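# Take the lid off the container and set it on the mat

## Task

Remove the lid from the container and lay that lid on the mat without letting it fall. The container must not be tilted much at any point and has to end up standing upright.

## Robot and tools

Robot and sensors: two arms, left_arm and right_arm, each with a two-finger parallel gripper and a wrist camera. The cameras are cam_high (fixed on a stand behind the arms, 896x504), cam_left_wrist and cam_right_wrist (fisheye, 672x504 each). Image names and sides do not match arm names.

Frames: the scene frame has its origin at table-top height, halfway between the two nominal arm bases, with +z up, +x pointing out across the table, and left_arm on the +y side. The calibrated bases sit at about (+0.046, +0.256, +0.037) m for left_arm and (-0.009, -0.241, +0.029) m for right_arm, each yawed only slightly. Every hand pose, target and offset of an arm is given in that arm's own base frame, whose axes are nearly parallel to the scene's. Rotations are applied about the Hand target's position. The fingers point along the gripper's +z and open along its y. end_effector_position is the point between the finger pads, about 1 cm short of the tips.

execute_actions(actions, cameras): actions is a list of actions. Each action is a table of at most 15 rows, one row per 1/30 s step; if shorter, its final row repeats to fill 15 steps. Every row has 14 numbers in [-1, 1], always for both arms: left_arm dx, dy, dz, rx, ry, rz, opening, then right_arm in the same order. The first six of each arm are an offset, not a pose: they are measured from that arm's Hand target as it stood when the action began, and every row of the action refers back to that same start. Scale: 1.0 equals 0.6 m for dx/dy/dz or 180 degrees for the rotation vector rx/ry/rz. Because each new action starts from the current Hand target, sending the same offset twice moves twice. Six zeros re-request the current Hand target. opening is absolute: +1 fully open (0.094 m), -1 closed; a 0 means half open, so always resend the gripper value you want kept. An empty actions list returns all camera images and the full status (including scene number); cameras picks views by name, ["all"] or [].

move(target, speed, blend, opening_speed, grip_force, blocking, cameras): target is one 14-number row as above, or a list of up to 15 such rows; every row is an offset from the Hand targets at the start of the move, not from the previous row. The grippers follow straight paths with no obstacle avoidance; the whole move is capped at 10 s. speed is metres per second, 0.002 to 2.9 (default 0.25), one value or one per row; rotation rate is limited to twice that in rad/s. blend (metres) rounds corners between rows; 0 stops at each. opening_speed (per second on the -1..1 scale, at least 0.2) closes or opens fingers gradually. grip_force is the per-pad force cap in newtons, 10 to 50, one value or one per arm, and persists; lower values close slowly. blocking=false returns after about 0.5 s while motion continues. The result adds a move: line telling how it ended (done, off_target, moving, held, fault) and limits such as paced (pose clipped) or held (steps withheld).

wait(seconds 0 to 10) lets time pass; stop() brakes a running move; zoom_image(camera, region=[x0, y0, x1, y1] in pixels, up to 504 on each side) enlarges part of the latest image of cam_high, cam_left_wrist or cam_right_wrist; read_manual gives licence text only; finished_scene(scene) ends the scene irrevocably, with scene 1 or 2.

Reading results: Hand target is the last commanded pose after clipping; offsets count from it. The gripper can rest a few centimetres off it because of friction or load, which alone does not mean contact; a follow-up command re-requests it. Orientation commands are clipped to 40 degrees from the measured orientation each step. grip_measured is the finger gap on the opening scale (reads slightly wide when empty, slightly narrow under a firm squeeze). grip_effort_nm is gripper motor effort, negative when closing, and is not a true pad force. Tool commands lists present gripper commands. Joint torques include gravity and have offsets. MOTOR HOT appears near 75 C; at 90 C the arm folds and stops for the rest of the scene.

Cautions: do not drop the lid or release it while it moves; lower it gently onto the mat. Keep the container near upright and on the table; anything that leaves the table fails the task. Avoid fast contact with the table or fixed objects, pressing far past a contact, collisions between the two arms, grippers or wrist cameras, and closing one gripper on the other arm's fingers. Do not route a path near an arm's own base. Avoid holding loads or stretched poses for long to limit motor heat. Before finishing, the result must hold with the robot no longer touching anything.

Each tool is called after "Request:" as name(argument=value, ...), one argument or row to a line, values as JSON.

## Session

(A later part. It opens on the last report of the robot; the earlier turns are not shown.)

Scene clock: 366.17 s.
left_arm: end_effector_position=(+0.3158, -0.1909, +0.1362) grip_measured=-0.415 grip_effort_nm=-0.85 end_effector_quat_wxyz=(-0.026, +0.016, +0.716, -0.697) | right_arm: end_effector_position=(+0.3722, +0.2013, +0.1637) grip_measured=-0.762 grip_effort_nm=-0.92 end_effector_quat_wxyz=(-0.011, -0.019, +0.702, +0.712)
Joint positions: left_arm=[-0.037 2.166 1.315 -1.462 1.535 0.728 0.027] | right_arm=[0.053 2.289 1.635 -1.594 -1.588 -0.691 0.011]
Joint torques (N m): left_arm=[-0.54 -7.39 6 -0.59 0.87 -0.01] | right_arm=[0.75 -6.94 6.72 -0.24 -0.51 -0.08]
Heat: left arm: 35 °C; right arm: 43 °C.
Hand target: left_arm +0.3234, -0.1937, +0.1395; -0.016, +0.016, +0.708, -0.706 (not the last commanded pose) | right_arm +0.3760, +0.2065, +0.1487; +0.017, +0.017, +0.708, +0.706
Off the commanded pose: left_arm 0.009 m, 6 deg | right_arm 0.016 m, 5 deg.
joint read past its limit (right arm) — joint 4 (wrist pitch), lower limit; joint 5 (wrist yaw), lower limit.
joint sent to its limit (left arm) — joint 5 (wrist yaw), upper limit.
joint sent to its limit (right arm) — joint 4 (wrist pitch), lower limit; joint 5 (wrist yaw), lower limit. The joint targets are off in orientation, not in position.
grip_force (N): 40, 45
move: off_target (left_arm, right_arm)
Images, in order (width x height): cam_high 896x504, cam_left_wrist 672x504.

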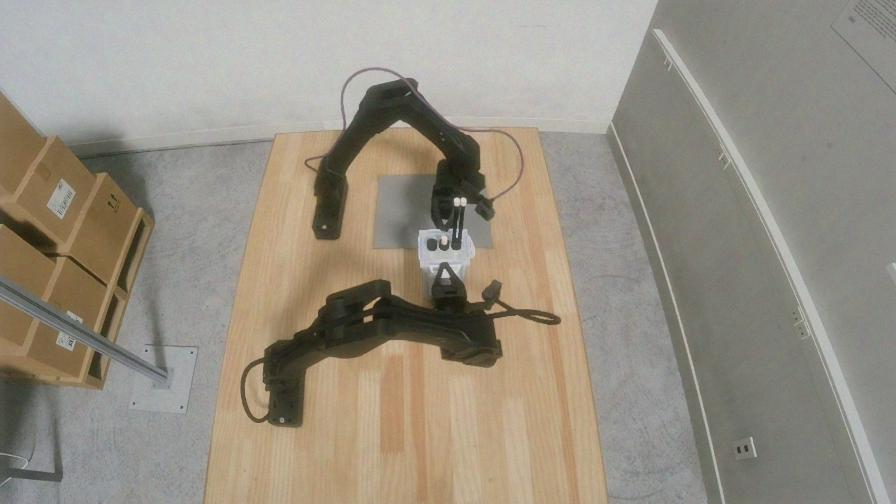

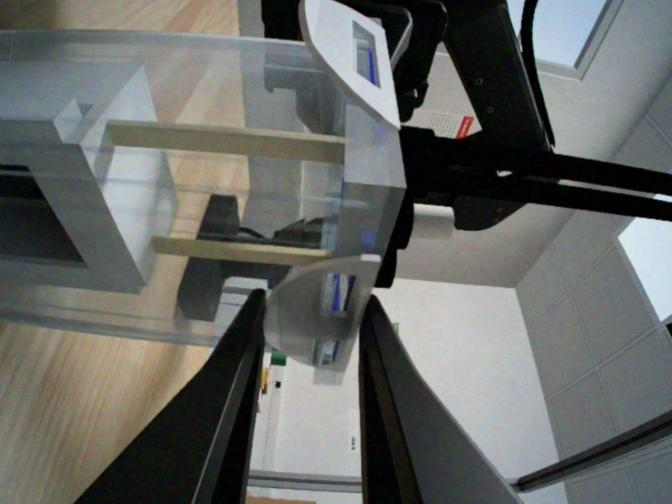

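Request:
move(
  target=[0.0,0.012,0.01,0.08,0,0,-0.7, 0,0,0,0,0,0,-0.8],
  speed=0.05,
  grip_force=[45, 45],
  cameras=["cam_left_wrist", "cam_high"],
)

Scene clock: 369.23 s.
left_arm: end_effector_position=(+0.3232, -0.1862, +0.1403) grip_measured=-0.420 grip_effort_nm=-0.95 end_effector_quat_wxyz=(-0.026, +0.014, +0.794, -0.608) | right_arm: end_effector_position=(+0.3733, +0.2014, +0.1638) grip_measured=-0.764 grip_effort_nm=-0.92 end_effector_quat_wxyz=(-0.009, -0.021, +0.702, +0.712)
Joint positions: left_arm=[-0.04 1.926 1.239 -0.958 1.307 0.052 0.027] | right_arm=[0.053 2.292 1.641 -1.592 -1.588 -0.691 0.011]
Joint torques (N m): left_arm=[0.03 -9.05 4.62 0.33 0.78 -0.31] | right_arm=[0.73 -7.34 6.34 -0.24 -0.5 -0.09]
Heat: left arm: 35 °C; right arm: 43 °C.
Hand target: left_arm +0.3234, -0.1865, +0.1455; -0.018, +0.014, +0.791, -0.612 | right_arm +0.3760, +0.2065, +0.1486; +0.017, +0.017, +0.708, +0.706
Off the commanded pose: left_arm 0.005 m, 1 deg | right_arm 0.016 m, 5 deg.
joint read past its limit (right arm) — joint 4 (wrist pitch), lower limit; joint 5 (wrist yaw), lower limit.
joint sent to its limit (right arm) — joint 4 (wrist pitch), lower limit; joint 5 (wrist yaw), lower limit. The joint targets are off in orientation, not in position.
grip_force (N): 45, 45
move: off_target (right_arm)
Images, in order (width x height): cam_high 896x504, cam_left_wrist 672x504.

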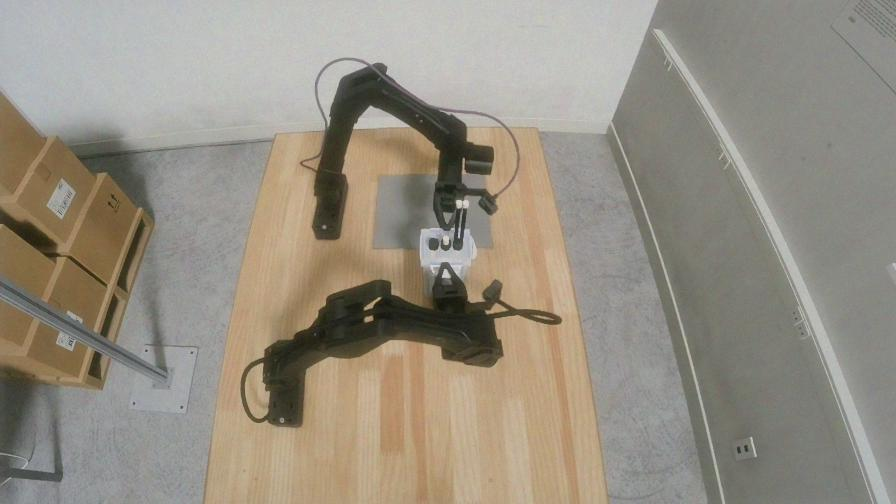

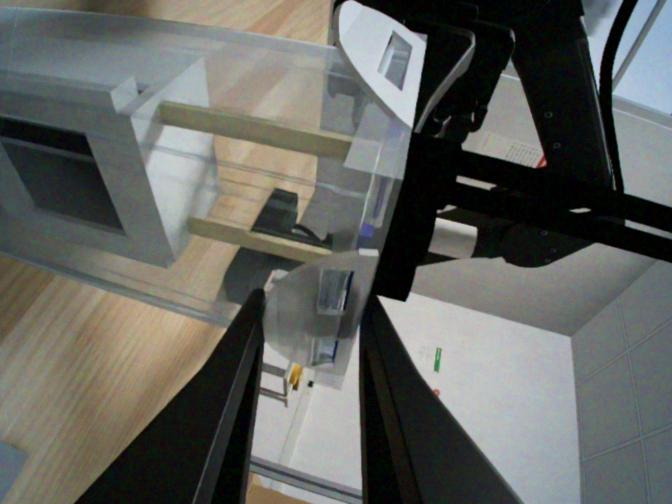

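Request:
move(
  target=[0.0,0.015,0.012,0.09,0,0,-0.7, 0,0,0,0,0,0,-0.8],
  speed=0.05,
  grip_force=[45, 45],
  cameras=["cam_left_wrist"],
)

Scene clock: 373.23 s.
left_arm: end_effector_position=(+0.3208, -0.1775, +0.1435) grip_measured=-0.470 grip_effort_nm=-0.95 end_effector_quat_wxyz=(-0.027, +0.009, +0.866, -0.500) | right_arm: end_effector_position=(+0.3733, +0.2015, +0.1637) grip_measured=-0.766 grip_effort_nm=-0.92 end_effector_quat_wxyz=(-0.008, -0.022, +0.702, +0.712)
Joint positions: left_arm=[-0.068 1.836 1.315 -1.045 1.049 -0.049 0.025] | right_arm=[0.053 2.292 1.641 -1.591 -1.588 -0.691 0.011]
Joint torques (N m): left_arm=[-0.27 -8.39 8.13 0.05 0.47 -0.17] | right_arm=[0.81 -7.38 6.28 -0.25 -0.51 -0.07]
Heat: left arm: 35 °C; right arm: 43 °C.
Hand target: left_arm +0.3234, -0.1775, +0.1528; -0.020, +0.011, +0.869, -0.494 | right_arm +0.3760, +0.2064, +0.1486; +0.017, +0.017, +0.708, +0.706
Off the commanded pose: left_arm 0.010 m, 1 deg | right_arm 0.016 m, 5 deg.
joint read past its limit (right arm) — joint 4 (wrist pitch), lower limit; joint 5 (wrist yaw), lower limit.
joint sent to its limit (right arm) — joint 4 (wrist pitch), lower limit; joint 5 (wrist yaw), lower limit. The joint targets are off in orientation, not in position.
grip_force (N): 45, 45
move: off_target (right_arm)
Images, in order (width x height): cam_left_wrist 672x504.

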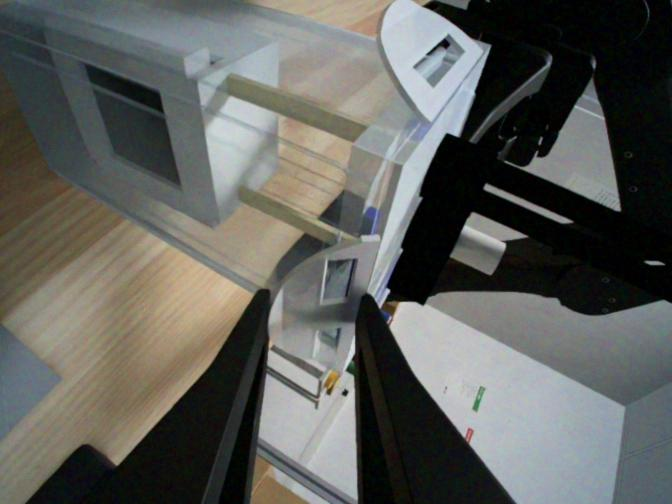

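Request:
move(
  target=[0.0,0.012,0.025,0.04,0,0,-0.8, 0,0,0,0,0,0,-0.8],
  speed=0.05,
  cameras=["cam_left_wrist"],
)

Scene clock: 376.47 s.
left_arm: end_effector_position=(+0.3194, -0.1656, +0.1470) grip_measured=-0.798 grip_effort_nm=-0.13 end_effector_quat_wxyz=(-0.041, -0.002, +0.903, -0.427) | right_arm: end_effector_position=(+0.3728, +0.2024, +0.1637) grip_measured=-0.766 grip_effort_nm=-0.92 end_effector_quat_wxyz=(-0.010, -0.022, +0.702, +0.712)
Joint positions: left_arm=[-0.082 1.824 1.412 -1.172 0.886 -0.081 0.01] | right_arm=[0.056 2.292 1.641 -1.592 -1.588 -0.691 0.011]
Joint torques (N m): left_arm=[-0.46 -9.24 8.91 0.05 0.79 -0.03] | right_arm=[0.66 -7.35 6.37 -0.25 -0.52 -0.07]
Heat: left arm: 35 °C; right arm: 42 °C.
Hand target: left_arm +0.3234, -0.1704, +0.1676; -0.021, +0.010, +0.898, -0.439 | right_arm +0.3759, +0.2065, +0.1486; +0.017, +0.017, +0.708, +0.706
Off the commanded pose: left_arm 0.022 m, 3 deg | right_arm 0.016 m, 5 deg.
joint read past its limit (right arm) — joint 4 (wrist pitch), lower limit; joint 5 (wrist yaw), lower limit.
joint sent to its limit (right arm) — joint 4 (wrist pitch), lower limit; joint 5 (wrist yaw), lower limit. The joint targets are off in orientation, not in position.
grip_force (N): 45, 45
move: off_target (left_arm, right_arm)
Images, in order (width x height): cam_left_wrist 672x504.

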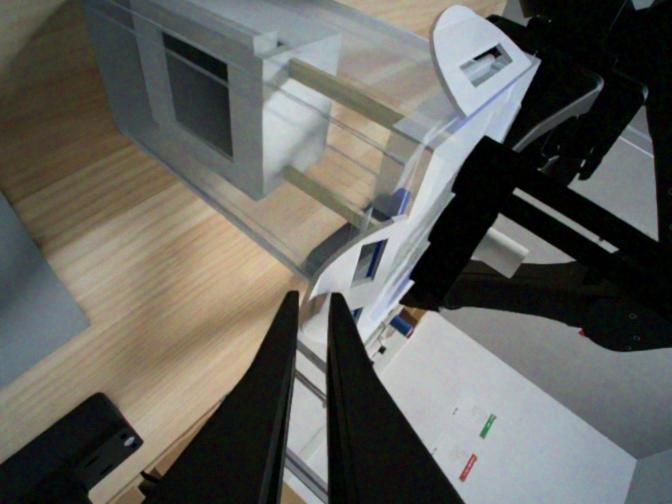

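Request:
move(
  target=[
    [0.0,0.012,0.04,0,0,0,-0.8, 0,0,0,0,0,0,-0.8],
    [0.0,0.035,0.07,0,0,0,-0.8, 0,0,0,0,0,0,-0.8],
  ],
  speed=0.06,
  blend=[0.01,0],
  cameras=["cam_left_wrist","cam_high"],
)

Scene clock: 378.20 s.
left_arm: end_effector_position=(+0.3203, -0.1482, +0.1983) grip_measured=-0.798 grip_effort_nm=-0.12 end_effector_quat_wxyz=(-0.035, +0.000, +0.902, -0.431) | right_arm: end_effector_position=(+0.3727, +0.2024, +0.1637) grip_measured=-0.766 grip_effort_nm=-0.92 end_effector_quat_wxyz=(-0.010, -0.022, +0.702, +0.712)
Joint positions: left_arm=[-0.027 1.817 1.603 -1.423 0.892 0.005 0.009] | right_arm=[0.056 2.292 1.641 -1.592 -1.588 -0.691 0.011]
Joint torques (N m): left_arm=[0.17 -7.5 8.43 -0.02 0.73 0.13] | right_arm=[0.66 -7.34 6.32 -0.25 -0.52 -0.06]
Heat: left arm: 35 °C; right arm: 42 °C.
Hand target: left_arm +0.3234, -0.1494, +0.2098; -0.021, +0.010, +0.898, -0.439 | right_arm +0.3759, +0.2065, +0.1486; +0.017, +0.017, +0.708, +0.706
Off the commanded pose: left_arm 0.012 m, 2 deg | right_arm 0.016 m, 5 deg.
joint read past its limit (right arm) — joint 4 (wrist pitch), lower limit; joint 5 (wrist yaw), lower limit.
joint sent to its limit (right arm) — joint 4 (wrist pitch), lower limit; joint 5 (wrist yaw), lower limit. The joint targets are off in orientation, not in position.
grip_force (N): 45, 45
move: off_target (left_arm, right_arm)
Images, in order (width x height): cam_high 896x504, cam_left_wrist 672x504.

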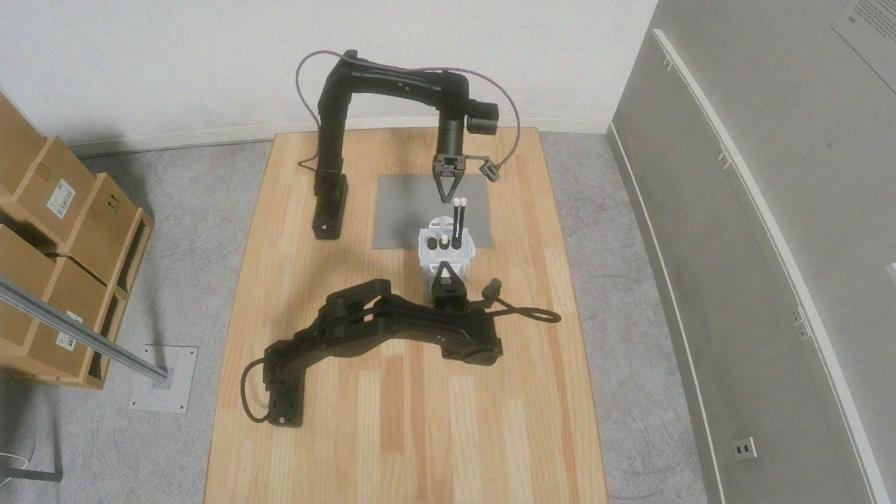

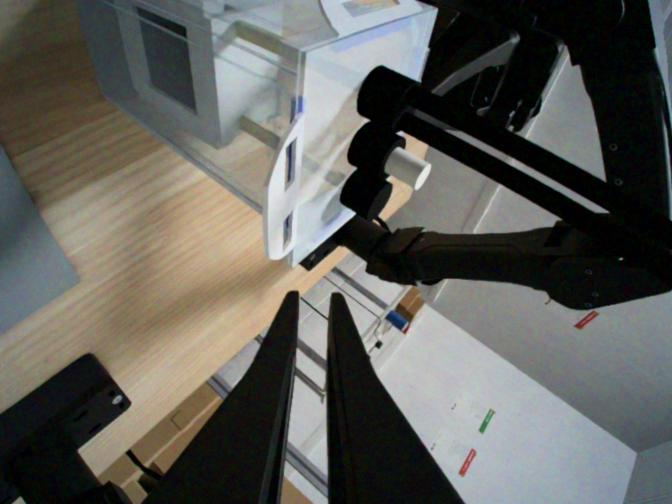

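Request:
move(
  target=[
    [-0.156,0.06,0.05,-0.1596,-0.1734,0.5047,0.17, 0,0,0,0,0,0,-0.8],
    [-0.206,-0.153,-0.01,-0.1596,-0.1734,0.5047,0.17, 0,0,0,0,0,0,-0.8],
    [-0.206,-0.153,-0.09,-0.1596,-0.1734,0.5047,0.17, 0,0,0,0,0,0,-0.8],
  ],
  speed=0.25,
  blend=[0.02,0.02,0],
  cameras=["cam_left_wrist","cam_high"],
)

Scene clock: 384.57 s.
left_arm: end_effector_position=(+0.2006, -0.2480, +0.1644) grip_measured=+0.168 grip_effort_nm=0.10 end_effector_quat_wxyz=(+0.487, -0.525, +0.481, -0.505) | right_arm: end_effector_position=(+0.3727, +0.2024, +0.1637) grip_measured=-0.766 grip_effort_nm=-0.92 end_effector_quat_wxyz=(-0.010, -0.022, +0.702, +0.712)
Joint positions: left_arm=[-1.495 1.599 0.467 0.854 -1.519 -1.91 0.055] | right_arm=[0.056 2.292 1.641 -1.592 -1.588 -0.691 0.011]
Joint torques (N m): left_arm=[-0.09 -3.48 3.36 0.95 -0.29 0.18] | right_arm=[0.59 -7.32 6.32 -0.24 -0.51 -0.06]
Heat: left arm: 35 °C; right arm: 42 °C.
Hand target: left_arm +0.1998, -0.2411, +0.1558; +0.509, -0.509, +0.491, -0.491 | right_arm +0.3759, +0.2065, +0.1486; +0.017, +0.017, +0.708, +0.706
Off the commanded pose: left_arm 0.011 m, 4 deg | right_arm 0.016 m, 5 deg.
joint read past its limit (right arm) — joint 4 (wrist pitch), lower limit; joint 5 (wrist yaw), lower limit.
joint sent to its limit (right arm) — joint 4 (wrist pitch), lower limit; joint 5 (wrist yaw), lower limit. The joint targets are off in orientation, not in position.
grip_force (N): 45, 45
move: off_target (left_arm, right_arm)
Images, in order (width x height): cam_high 896x504, cam_left_wrist 672x504.

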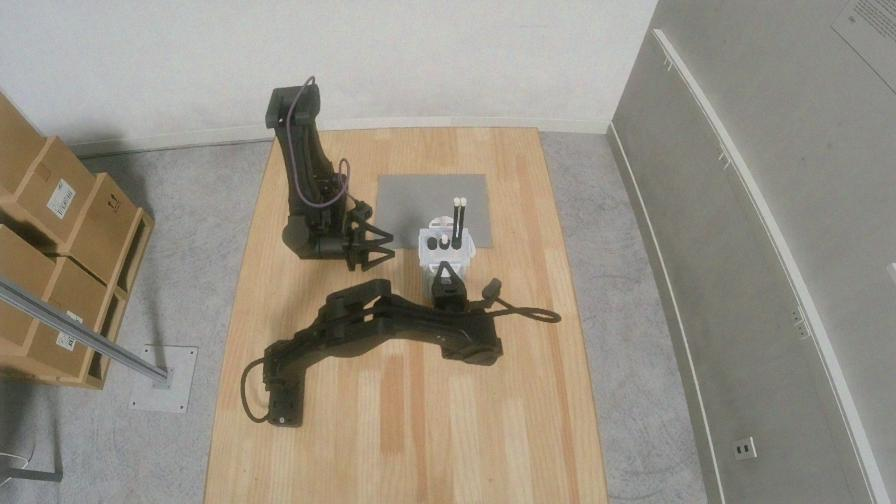

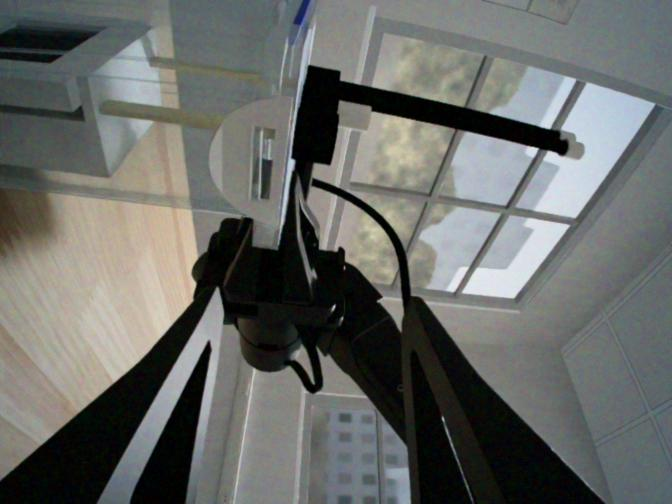

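Request:
move(
  target=[0.03,0.0,-0.03,0,0,0,0.17, 0,0,0,0,0,0,-0.8],
  speed=0.08,
  cameras=["cam_left_wrist","cam_high"],
)

Request:
zoom_image(
  camera="cam_high",
  region=[370, 190, 490, 310],
)

Scene clock: 386.57 s.
left_arm: end_effector_position=(+0.2172, -0.2463, +0.1467) grip_measured=+0.168 grip_effort_nm=0.10 end_effector_quat_wxyz=(+0.491, -0.527, +0.479, -0.503) | right_arm: end_effector_position=(+0.3727, +0.2024, +0.1637) grip_measured=-0.766 grip_effort_nm=-0.92 end_effector_quat_wxyz=(-0.010, -0.022, +0.702, +0.712)
Joint positions: left_arm=[-1.429 1.741 0.429 1.193 -1.464 -1.75 0.055] | right_arm=[0.056 2.292 1.641 -1.592 -1.588 -0.691 0.011]
Joint torques (N m): left_arm=[0.32 -3.84 2.67 1 -0.02 0.17] | right_arm=[0.61 -7.39 6.37 -0.26 -0.54 -0.07]
Heat: left arm: 35 °C; right arm: 41 °C.
Hand target: left_arm +0.2178, -0.2411, +0.1377; +0.509, -0.509, +0.491, -0.491 | right_arm +0.3759, +0.2065, +0.1486; +0.017, +0.017, +0.708, +0.706
Off the commanded pose: left_arm 0.010 m, 4 deg | right_arm 0.016 m, 5 deg.
joint read past its limit (right arm) — joint 4 (wrist pitch), lower limit; joint 5 (wrist yaw), lower limit.
joint sent to its limit (right arm) — joint 4 (wrist pitch), lower limit; joint 5 (wrist yaw), lower limit. The joint targets are off in orientation, not in position.
grip_force (N): 45, 45
move: off_target (left_arm, right_arm)
Images, in order (width x height): cam_high 896x504, cam_left_wrist 672x504.

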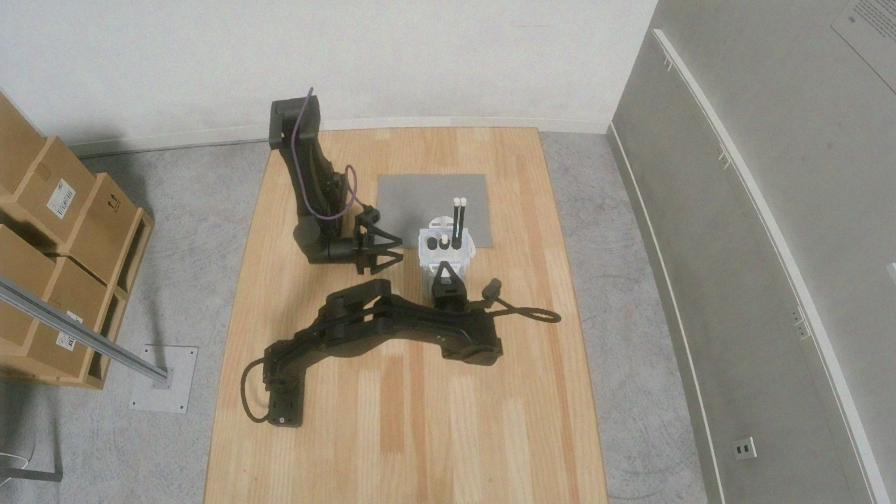

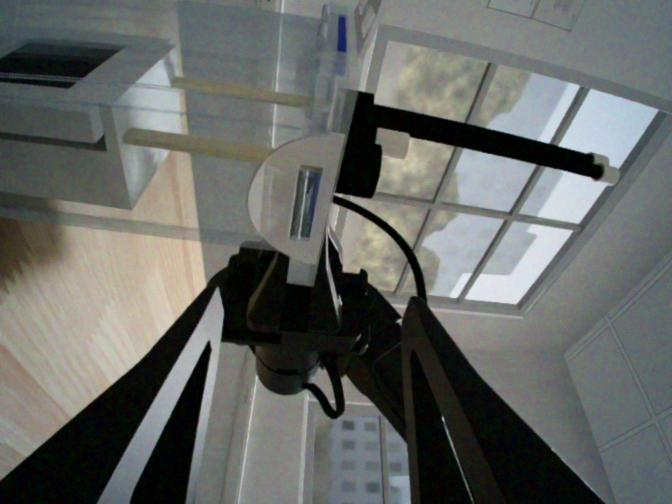

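Scaled by 4.200 from the camera's 896x504 image, which has a finer 1280x720 frame.

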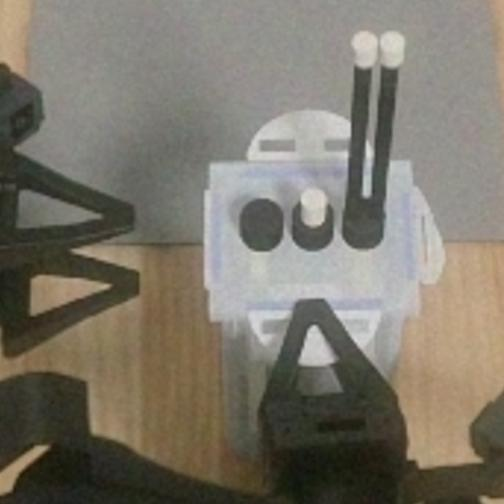

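Request:
move(
  target=[0.04,0.0,-0.014,0,0,0,0.17, 0,0,0,0,0,0,-0.8],
  speed=0.08,
  cameras=["cam_left_wrist","cam_high"],
)

Request:
zoom_image(
  camera="cam_high",
  region=[370, 190, 490, 310],
)

Scene clock: 388.33 s.
left_arm: end_effector_position=(+0.2418, -0.2454, +0.1373) grip_measured=+0.168 grip_effort_nm=0.10 end_effector_quat_wxyz=(+0.497, -0.521, +0.478, -0.504) | right_arm: end_effector_position=(+0.3727, +0.2024, +0.1637) grip_measured=-0.766 grip_effort_nm=-0.92 end_effector_quat_wxyz=(-0.010, -0.022, +0.702, +0.712)
Joint positions: left_arm=[-1.335 1.866 0.429 1.444 -1.371 -1.612 0.055] | right_arm=[0.056 2.292 1.641 -1.592 -1.588 -0.691 0.011]
Joint torques (N m): left_arm=[0.27 -4.18 2.13 1.16 0.1 0.2] | right_arm=[0.64 -7.35 6.34 -0.24 -0.49 -0.08]
Heat: left arm: 35 °C; right arm: 41 °C.
Hand target: left_arm +0.2418, -0.2411, +0.1294; +0.509, -0.509, +0.491, -0.491 | right_arm +0.3759, +0.2065, +0.1486; +0.017, +0.017, +0.708, +0.706
Off the commanded pose: left_arm 0.009 m, 3 deg | right_arm 0.016 m, 5 deg.
joint read past its limit (right arm) — joint 4 (wrist pitch), lower limit; joint 5 (wrist yaw), lower limit.
joint sent to its limit (right arm) — joint 4 (wrist pitch), lower limit; joint 5 (wrist yaw), lower limit. The joint targets are off in orientation, not in position.
grip_force (N): 45, 45
move: off_target (left_arm, right_arm)
Images, in order (width x height): cam_high 896x504, cam_left_wrist 672x504.

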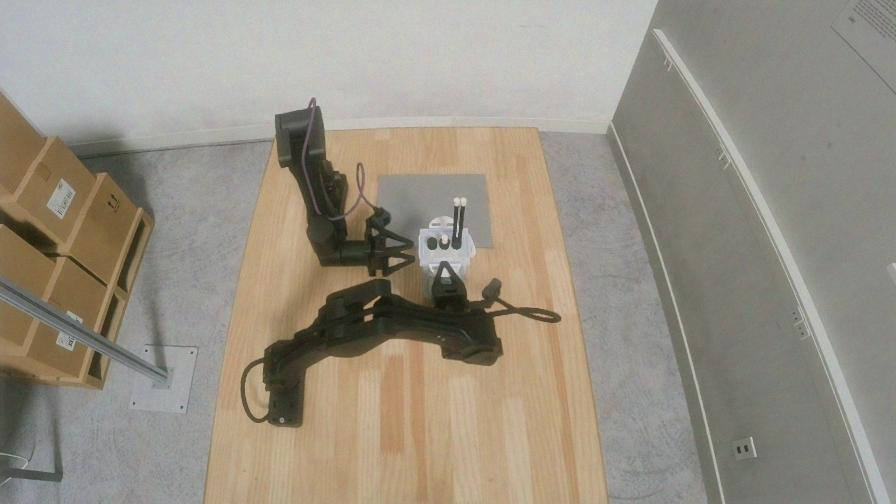

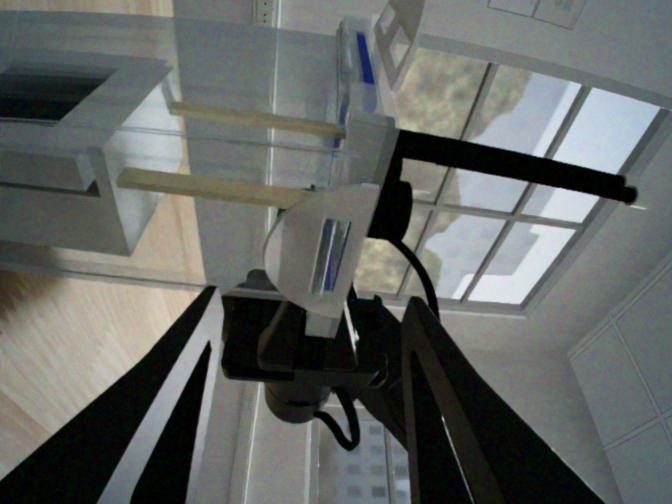

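Scaled by 4.200 from the camera's 896x504 image, which has a finer 1280x720 frame.

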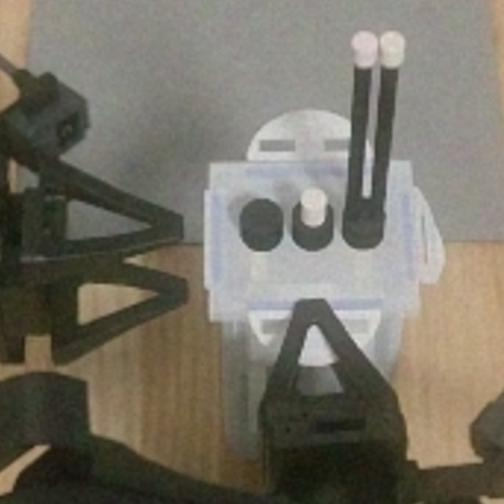

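Request:
move(
  target=[0.027,0.0,0.0,0,0,0,0.17, 0,0,0,0,0,0,-0.8],
  speed=0.06,
  cameras=["cam_left_wrist","cam_high"],
)

Request:
zoom_image(
  camera="cam_high",
  region=[370, 190, 490, 310],
)

Scene clock: 389.67 s.
left_arm: end_effector_position=(+0.2570, -0.2415, +0.1339) grip_measured=+0.168 grip_effort_nm=0.10 end_effector_quat_wxyz=(+0.501, -0.516, +0.482, -0.499) | right_arm: end_effector_position=(+0.3727, +0.2024, +0.1637) grip_measured=-0.766 grip_effort_nm=-0.92 end_effector_quat_wxyz=(-0.010, -0.022, +0.702, +0.712)
Joint positions: left_arm=[-1.274 1.884 0.429 1.46 -1.311 -1.598 0.055] | right_arm=[0.056 2.292 1.641 -1.592 -1.588 -0.691 0.011]
Joint torques (N m): left_arm=[0.27 -4.26 3.37 1.2 0.1 0.22] | right_arm=[0.59 -7.32 6.3 -0.25 -0.5 -0.09]
Heat: left arm: 35 °C; right arm: 41 °C.
Hand target: left_arm +0.2580, -0.2412, +0.1294; +0.509, -0.509, +0.491, -0.491 | right_arm +0.3759, +0.2065, +0.1486; +0.017, +0.017, +0.708, +0.706
Off the commanded pose: left_arm 0.005 m, 2 deg | right_arm 0.016 m, 5 deg.
joint read past its limit (right arm) — joint 4 (wrist pitch), lower limit; joint 5 (wrist yaw), lower limit.
joint sent to its limit (right arm) — joint 4 (wrist pitch), lower limit; joint 5 (wrist yaw), lower limit. The joint targets are off in orientation, not in position.
grip_force (N): 45, 45
move: off_target (right_arm)
Images, in order (width x height): cam_high 896x504, cam_left_wrist 672x504.

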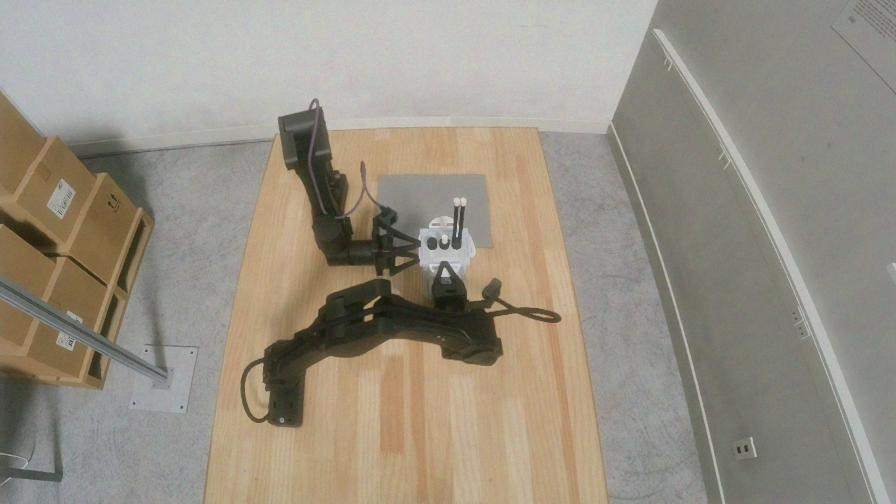

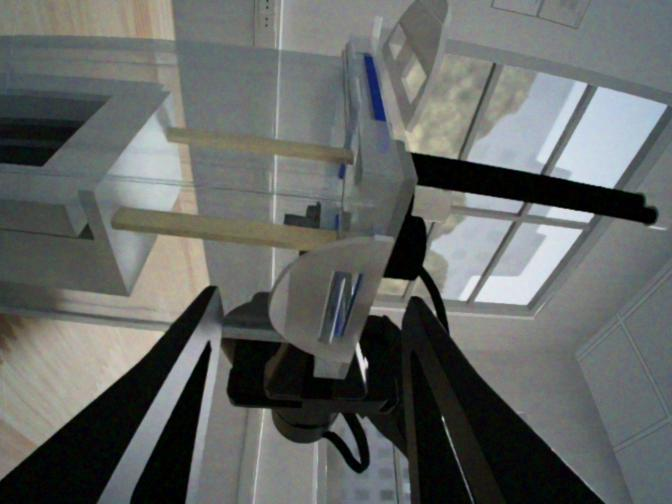

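Scaled by 4.200 from the camera's 896x504 image, which has a finer 1280x720 frame.

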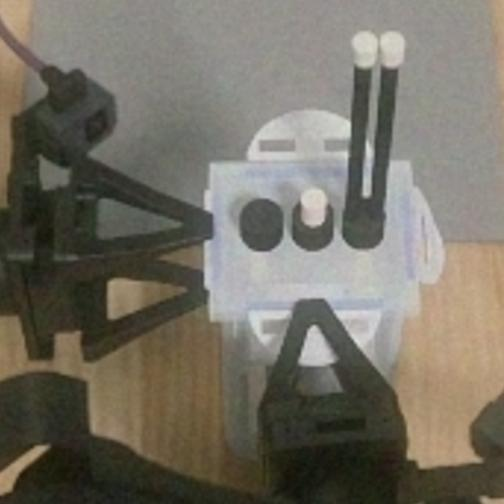

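Request:
move(
  target=[0.005,0.0,0.003,0,0,0,-0.5, 0,0,0,0,0,0,-0.8],
  opening_speed=0.4,
  grip_force=[40, 45],
  cameras=["cam_left_wrist"],
)

Scene clock: 391.80 s.
left_arm: end_effector_position=(+0.2596, -0.2410, +0.1354) grip_measured=-0.425 grip_effort_nm=-0.85 end_effector_quat_wxyz=(+0.500, -0.517, +0.480, -0.502) | right_arm: end_effector_position=(+0.3727, +0.2024, +0.1637) grip_measured=-0.766 grip_effort_nm=-0.92 end_effector_quat_wxyz=(-0.010, -0.022, +0.702, +0.712)
Joint positions: left_arm=[-1.264 1.884 0.429 1.473 -1.299 -1.592 0.027] | right_arm=[0.056 2.292 1.641 -1.592 -1.588 -0.691 0.011]
Joint torques (N m): left_arm=[0.34 -4.64 3.69 1.06 0.1 0.2] | right_arm=[0.69 -7.24 6.35 -0.25 -0.51 -0.08]
Heat: left arm: 35 °C; right arm: 41 °C.
Hand target: left_arm +0.2611, -0.2411, +0.1312; +0.509, -0.509, +0.491, -0.491 | right_arm +0.3759, +0.2065, +0.1486; +0.017, +0.017, +0.708, +0.706
Off the commanded pose: left_arm 0.004 m, 2 deg | right_arm 0.016 m, 5 deg.
joint read past its limit (right arm) — joint 4 (wrist pitch), lower limit; joint 5 (wrist yaw), lower limit.
joint sent to its limit (right arm) — joint 4 (wrist pitch), lower limit; joint 5 (wrist yaw), lower limit. The joint targets are off in orientation, not in position.
grip_force (N): 40, 45
move: off_target (right_arm)
Images, in order (width x height): cam_left_wrist 672x504.

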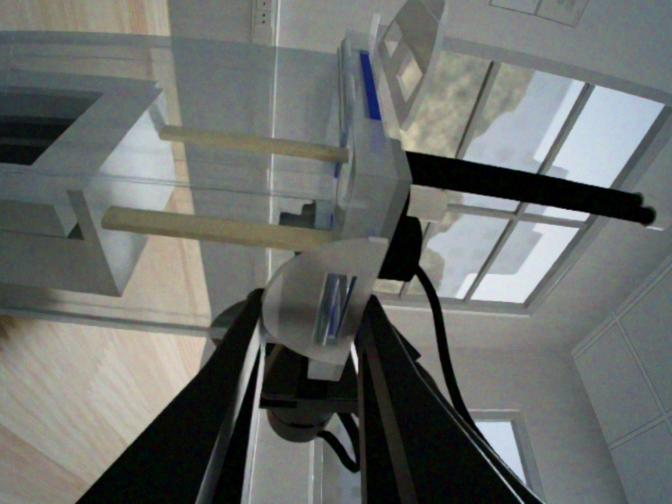

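Clamped. Pitch down with pull.

Request:
move(
  target=[-0.02,0.0,0.02,0,0.13,0,-0.75, 0,0,0,0,0,0,-0.8],
  speed=0.06,
  grip_force=[45, 45],
  cameras=["cam_left_wrist"],
)

Scene clock: 396.00 s.
left_arm: end_effector_position=(+0.2468, -0.2410, +0.1382) grip_measured=-0.750 grip_effort_nm=0.00 end_effector_quat_wxyz=(+0.418, -0.521, +0.603, -0.436) | right_arm: end_effector_position=(+0.3739, +0.2024, +0.1637) grip_measured=-0.769 grip_effort_nm=-0.92 end_effector_quat_wxyz=(-0.007, -0.024, +0.702, +0.712)
Joint positions: left_arm=[-1.257 1.409 0.524 0.269 -1.083 -2.078 0.012] | right_arm=[0.056 2.294 1.646 -1.588 -1.588 -0.691 0.011]
Joint torques (N m): left_arm=[0.66 -4.49 8.16 0.81 -0.25 -0.04] | right_arm=[0.7 -7.51 6 -0.27 -0.53 -0.05]
Heat: left arm: 35 °C; right arm: 41 °C.
Hand target: left_arm +0.2490, -0.2411, +0.1431; +0.399, -0.598, +0.584, -0.377 | right_arm +0.3759, +0.2065, +0.1487; +0.016, +0.017, +0.708, +0.706
Off the commanded pose: left_arm 0.005 m, 11 deg | right_arm 0.016 m, 6 deg.
joint read past its limit (right arm) — joint 4 (wrist pitch), lower limit; joint 5 (wrist yaw), lower limit.
joint sent to its limit (left arm) — joint 6 (wrist roll), lower limit. The joint targets are off in orientation, not in position.
joint sent to its limit (right arm) — joint 4 (wrist pitch), lower limit; joint 5 (wrist yaw), lower limit. The joint targets are off in orientation, not in position.
grip_force (N): 45, 45
move: off_target (left_arm, right_arm)
Images, in order (width x height): cam_left_wrist 672x504.

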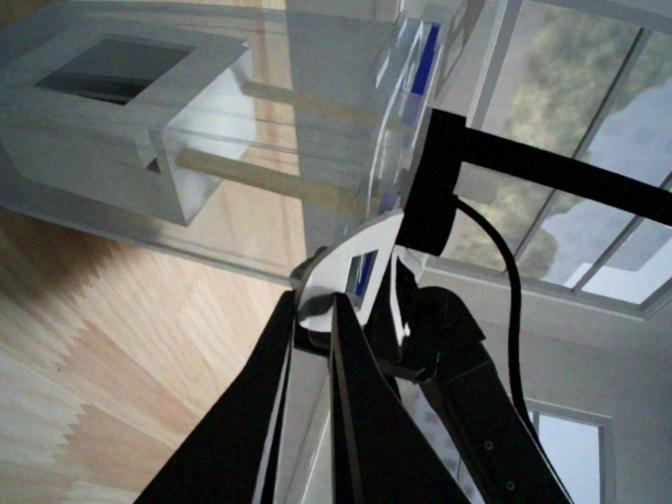

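Request:
move(
  target=[
    [-0.01,0.0,0.04,0,-0.03,0,-0.75, 0,0,0,0,0,0,-0.8],
    [-0.05,0.0,0.09,0,-0.03,0,-0.75, 0,0,0,0,0,0,-0.8],
  ],
  speed=0.06,
  blend=[0.01,0],
  cameras=["cam_left_wrist","cam_high","cam_right_wrist"],
)

Request:
zoom_image(
  camera="cam_high",
  region=[370, 190, 490, 310],
)

Scene clock: 398.67 s.
left_arm: end_effector_position=(+0.2196, -0.2417, +0.1872) grip_measured=-0.750 grip_effort_nm=0.00 end_effector_quat_wxyz=(+0.441, -0.503, +0.579, -0.465) | right_arm: end_effector_position=(+0.3739, +0.2024, +0.1637) grip_measured=-0.769 grip_effort_nm=-0.92 end_effector_quat_wxyz=(-0.007, -0.024, +0.702, +0.712)
Joint positions: left_arm=[-1.386 1.281 0.572 0.133 -1.238 -2.078 0.012] | right_arm=[0.056 2.294 1.646 -1.588 -1.588 -0.691 0.011]
Joint torques (N m): left_arm=[-0.36 -3.97 8.8 0.83 -0.5 -0.04] | right_arm=[0.57 -7.5 5.97 -0.27 -0.51 -0.07]
Heat: left arm: 35 °C; right arm: 41 °C.
Hand target: left_arm +0.2190, -0.2412, +0.1971; +0.426, -0.579, +0.565, -0.405 | right_arm +0.3759, +0.2065, +0.1487; +0.016, +0.017, +0.708, +0.706
Off the commanded pose: left_arm 0.010 m, 11 deg | right_arm 0.016 m, 6 deg.
joint read past its limit (right arm) — joint 4 (wrist pitch), lower limit; joint 5 (wrist yaw), lower limit.
joint sent to its limit (left arm) — joint 6 (wrist roll), lower limit. The joint targets are off in orientation, not in position.
joint sent to its limit (right arm) — joint 4 (wrist pitch), lower limit; joint 5 (wrist yaw), lower limit. The joint targets are off in orientation, not in position.
grip_force (N): 45, 45
move: off_target (left_arm, right_arm)

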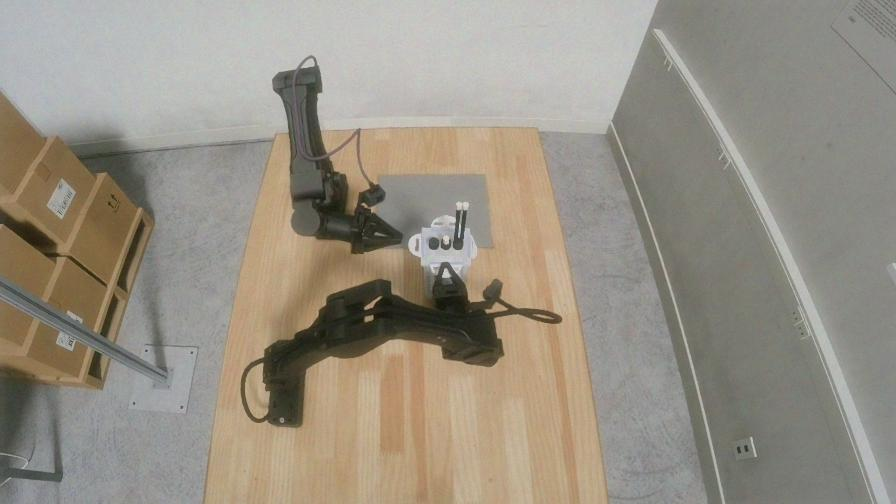

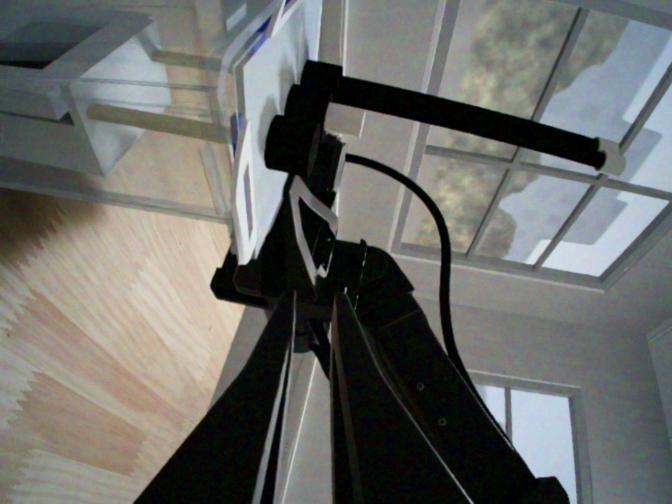

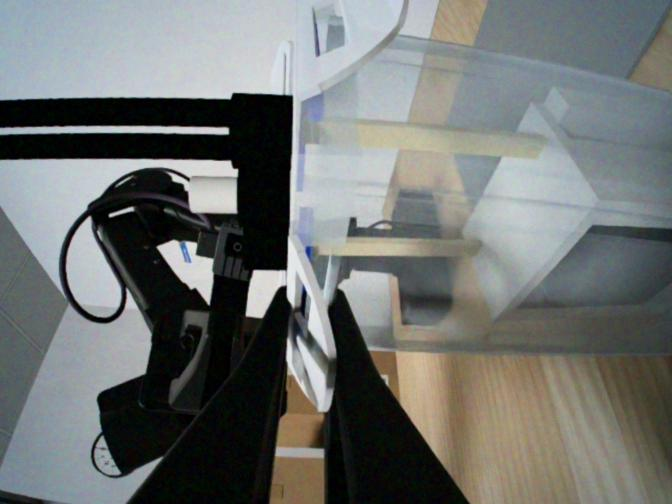

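Scaled by 4.200 from the camera's 896x504 image, which has a finer 1280x720 frame.

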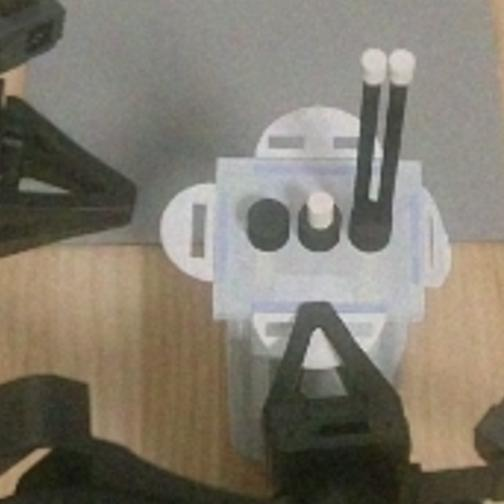

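Request:
move(
  target=[
    [0.0,0.01,0.03,0,0,0,1, 0,0,0,0,0,0,-0.36],
    [0.0,0.01,0.03,0.4824,-0.0155,-0.1183,1, 0,-0.15,0,0,0,0,-0.36],
    [0.092,0.003,0.0,0.4824,-0.0155,-0.1183,1, 0,-0.15,0,0,0,0,-0.36],
  ],
  speed=0.2,
  cameras=["cam_left_wrist","cam_high","cam_right_wrist"],
)

Scene clock: 407.27 s.
left_arm: end_effector_position=(+0.2744, -0.2456, +0.2055) grip_measured=+0.998 grip_effort_nm=0.10 end_effector_quat_wxyz=(+0.645, -0.023, +0.763, +0.002) | right_arm: end_effector_position=(+0.3772, +0.1190, +0.1360) grip_measured=-0.362 grip_effort_nm=0.11 end_effector_quat_wxyz=(+0.015, +0.060, +0.728, +0.683)
Joint positions: left_arm=[-1.208 1.422 0.724 0.216 -1.203 -0.482 0.094] | right_arm=[-0.169 2.278 1.537 -1.6 -1.478 -0.712 0.03]
Joint torques (N m): left_arm=[0.43 -4.48 4.72 1.2 -0.25 0.03] | right_arm=[-0.51 -13.5 3.66 -0.33 -0.56 -0.2]
Heat: left arm: 36 °C; right arm: 44 °C.
Hand target: left_arm +0.2743, -0.2393, +0.1972; +0.643, -0.017, +0.766, +0.014 | right_arm +0.3760, +0.1165, +0.1486; +0.017, +0.017, +0.708, +0.706
Off the commanded pose: left_arm 0.010 m, 2 deg | right_arm 0.013 m, 6 deg.
joint read past its limit (right arm) — joint 4 (wrist pitch), lower limit.
joint sent to its limit (right arm) — joint 4 (wrist pitch), lower limit. The joint targets are off in orientation, not in position.
grip_force (N): 45, 45
move: off_target (right_arm)

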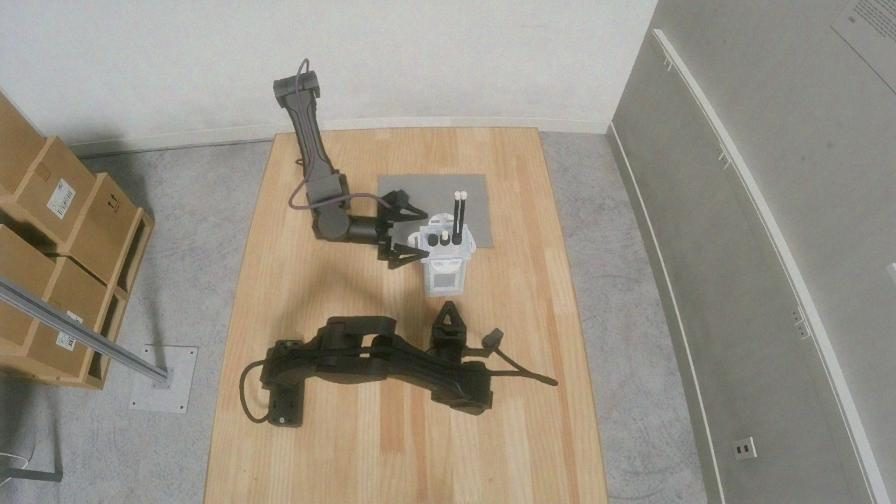

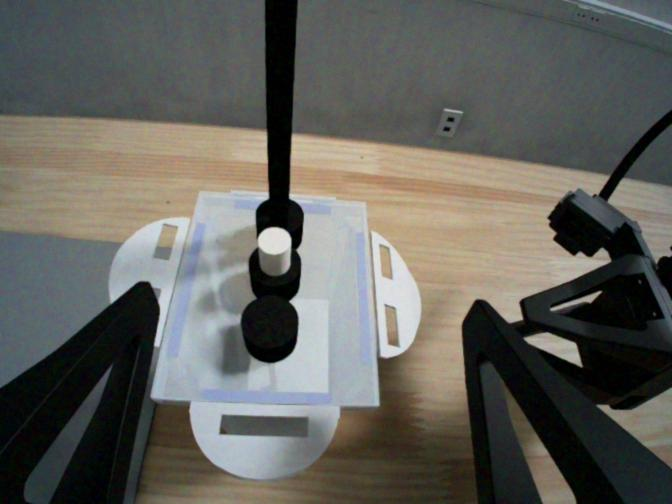

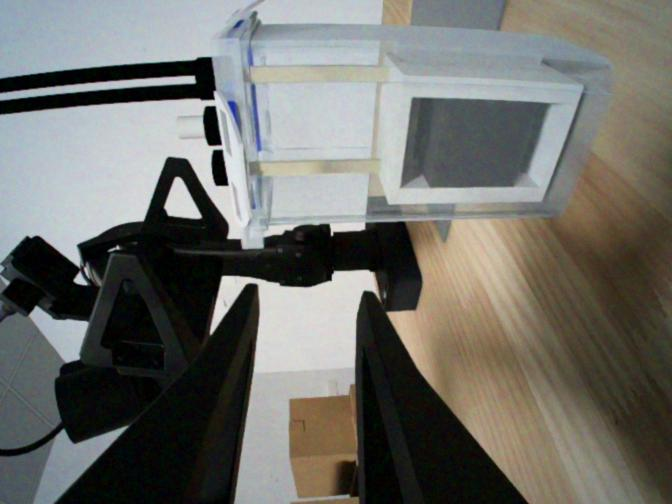

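Request:
move(
  target=[0.013,0.02,0.0,0,0,-0.003,1, 0,0,0,0,0,0,-0.36],
  speed=0.06,
  cameras=["cam_left_wrist"],
)

Scene clock: 408.83 s.
left_arm: end_effector_position=(+0.2835, -0.2337, +0.2014) grip_measured=+0.998 grip_effort_nm=0.10 end_effector_quat_wxyz=(+0.644, -0.017, +0.765, +0.005) | right_arm: end_effector_position=(+0.3772, +0.1190, +0.1360) grip_measured=-0.362 grip_effort_nm=0.11 end_effector_quat_wxyz=(+0.015, +0.060, +0.728, +0.683)
Joint positions: left_arm=[-1.158 1.397 0.674 0.288 -1.153 -0.414 0.094] | right_arm=[-0.169 2.278 1.537 -1.6 -1.478 -0.712 0.03]
Joint torques (N m): left_arm=[0.25 -5.3 4.72 1.24 -0.2 0.01] | right_arm=[-0.57 -13.59 3.6 -0.32 -0.59 -0.22]
Heat: left arm: 36 °C; right arm: 45 °C.
Hand target: left_arm +0.2820, -0.2273, +0.1970; +0.643, -0.014, +0.766, +0.011 | right_arm +0.3760, +0.1165, +0.1486; +0.017, +0.017, +0.708, +0.706
Off the commanded pose: left_arm 0.008 m, 1 deg | right_arm 0.013 m, 6 deg.
joint read past its limit (right arm) — joint 4 (wrist pitch), lower limit.
joint sent to its limit (right arm) — joint 4 (wrist pitch), lower limit. The joint targets are off in orientation, not in position.
grip_force (N): 45, 45
move: off_target (right_arm)
Images, in order (width x height): cam_left_wrist 672x504.

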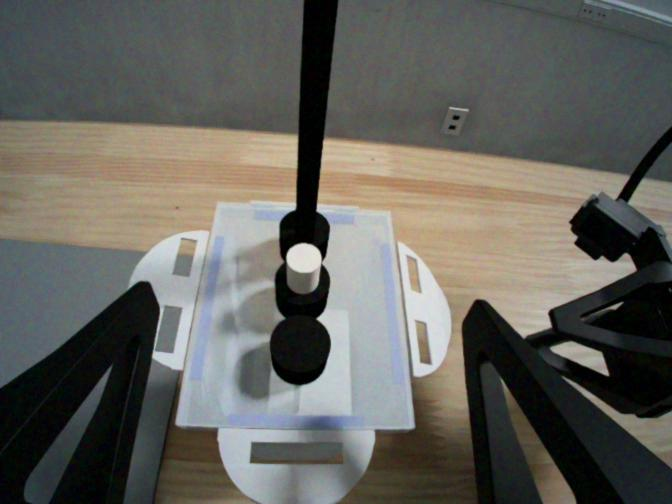

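Request:
move(
  target=[-0.012,0.0,-0.085,0,0,0,1, 0,0,0,0,0,0,-0.36],
  speed=0.07,
  cameras=["cam_left_wrist"],
)

Scene clock: 410.63 s.
left_arm: end_effector_position=(+0.2788, -0.2304, +0.1653) grip_measured=+0.998 grip_effort_nm=0.10 end_effector_quat_wxyz=(+0.654, -0.036, +0.756, -0.005) | right_arm: end_effector_position=(+0.3772, +0.1190, +0.1360) grip_measured=-0.362 grip_effort_nm=0.11 end_effector_quat_wxyz=(+0.015, +0.060, +0.728, +0.683)
Joint positions: left_arm=[-1.175 1.498 0.554 0.546 -1.188 -0.426 0.094] | right_arm=[-0.169 2.278 1.537 -1.6 -1.478 -0.712 0.03]
Joint torques (N m): left_arm=[-0.43 -3.06 3.63 1.05 -0.07 -0.13] | right_arm=[-0.51 -13.56 3.7 -0.32 -0.58 -0.2]
Heat: left arm: 35 °C; right arm: 45 °C.
Hand target: left_arm +0.2748, -0.2273, +0.1461; +0.643, -0.014, +0.766, +0.011 | right_arm +0.3760, +0.1165, +0.1486; +0.017, +0.017, +0.708, +0.706
Off the commanded pose: left_arm 0.020 m, 4 deg | right_arm 0.013 m, 6 deg.
joint read past its limit (right arm) — joint 4 (wrist pitch), lower limit.
joint sent to its limit (right arm) — joint 4 (wrist pitch), lower limit. The joint targets are off in orientation, not in position.
grip_force (N): 45, 45
move: off_target (left_arm, right_arm)
Images, in order (width x height): cam_left_wrist 672x504.

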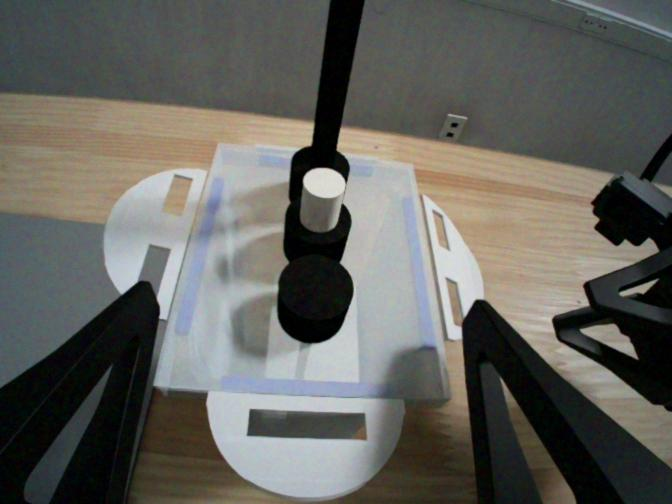

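Request:
move(
  target=[-0.02,0.0,0.006,0,0,0.006,1, 0,0,0,0,0,0,-0.36],
  speed=0.05,
  cameras=["cam_left_wrist"],
)

Scene clock: 412.17 s.
left_arm: end_effector_position=(+0.2650, -0.2315, +0.1529) grip_measured=+0.998 grip_effort_nm=0.10 end_effector_quat_wxyz=(+0.644, -0.023, +0.765, +0.006) | right_arm: end_effector_position=(+0.3772, +0.1190, +0.1360) grip_measured=-0.362 grip_effort_nm=0.11 end_effector_quat_wxyz=(+0.015, +0.060, +0.728, +0.683)
Joint positions: left_arm=[-1.224 1.498 0.554 0.423 -1.22 -0.514 0.094] | right_arm=[-0.169 2.278 1.537 -1.6 -1.478 -0.712 0.03]
Joint torques (N m): left_arm=[-0.39 -4.46 5.41 0.96 -0.41 -0.14] | right_arm=[-0.58 -13.53 3.78 -0.32 -0.59 -0.21]
Heat: left arm: 35 °C; right arm: 46 °C.
Hand target: left_arm +0.2628, -0.2274, +0.1497; +0.643, -0.021, +0.766, +0.017 | right_arm +0.3760, +0.1165, +0.1486; +0.017, +0.017, +0.708, +0.706
Off the commanded pose: left_arm 0.006 m, 1 deg | right_arm 0.013 m, 6 deg.
joint read past its limit (right arm) — joint 4 (wrist pitch), lower limit.
joint sent to its limit (right arm) — joint 4 (wrist pitch), lower limit. The joint targets are off in orientation, not in position.
grip_force (N): 45, 45
move: off_target (right_arm)
Images, in order (width x height): cam_left_wrist 672x504.

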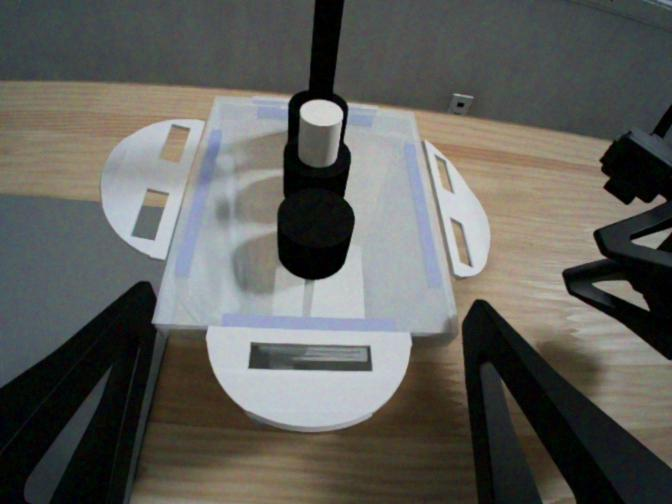

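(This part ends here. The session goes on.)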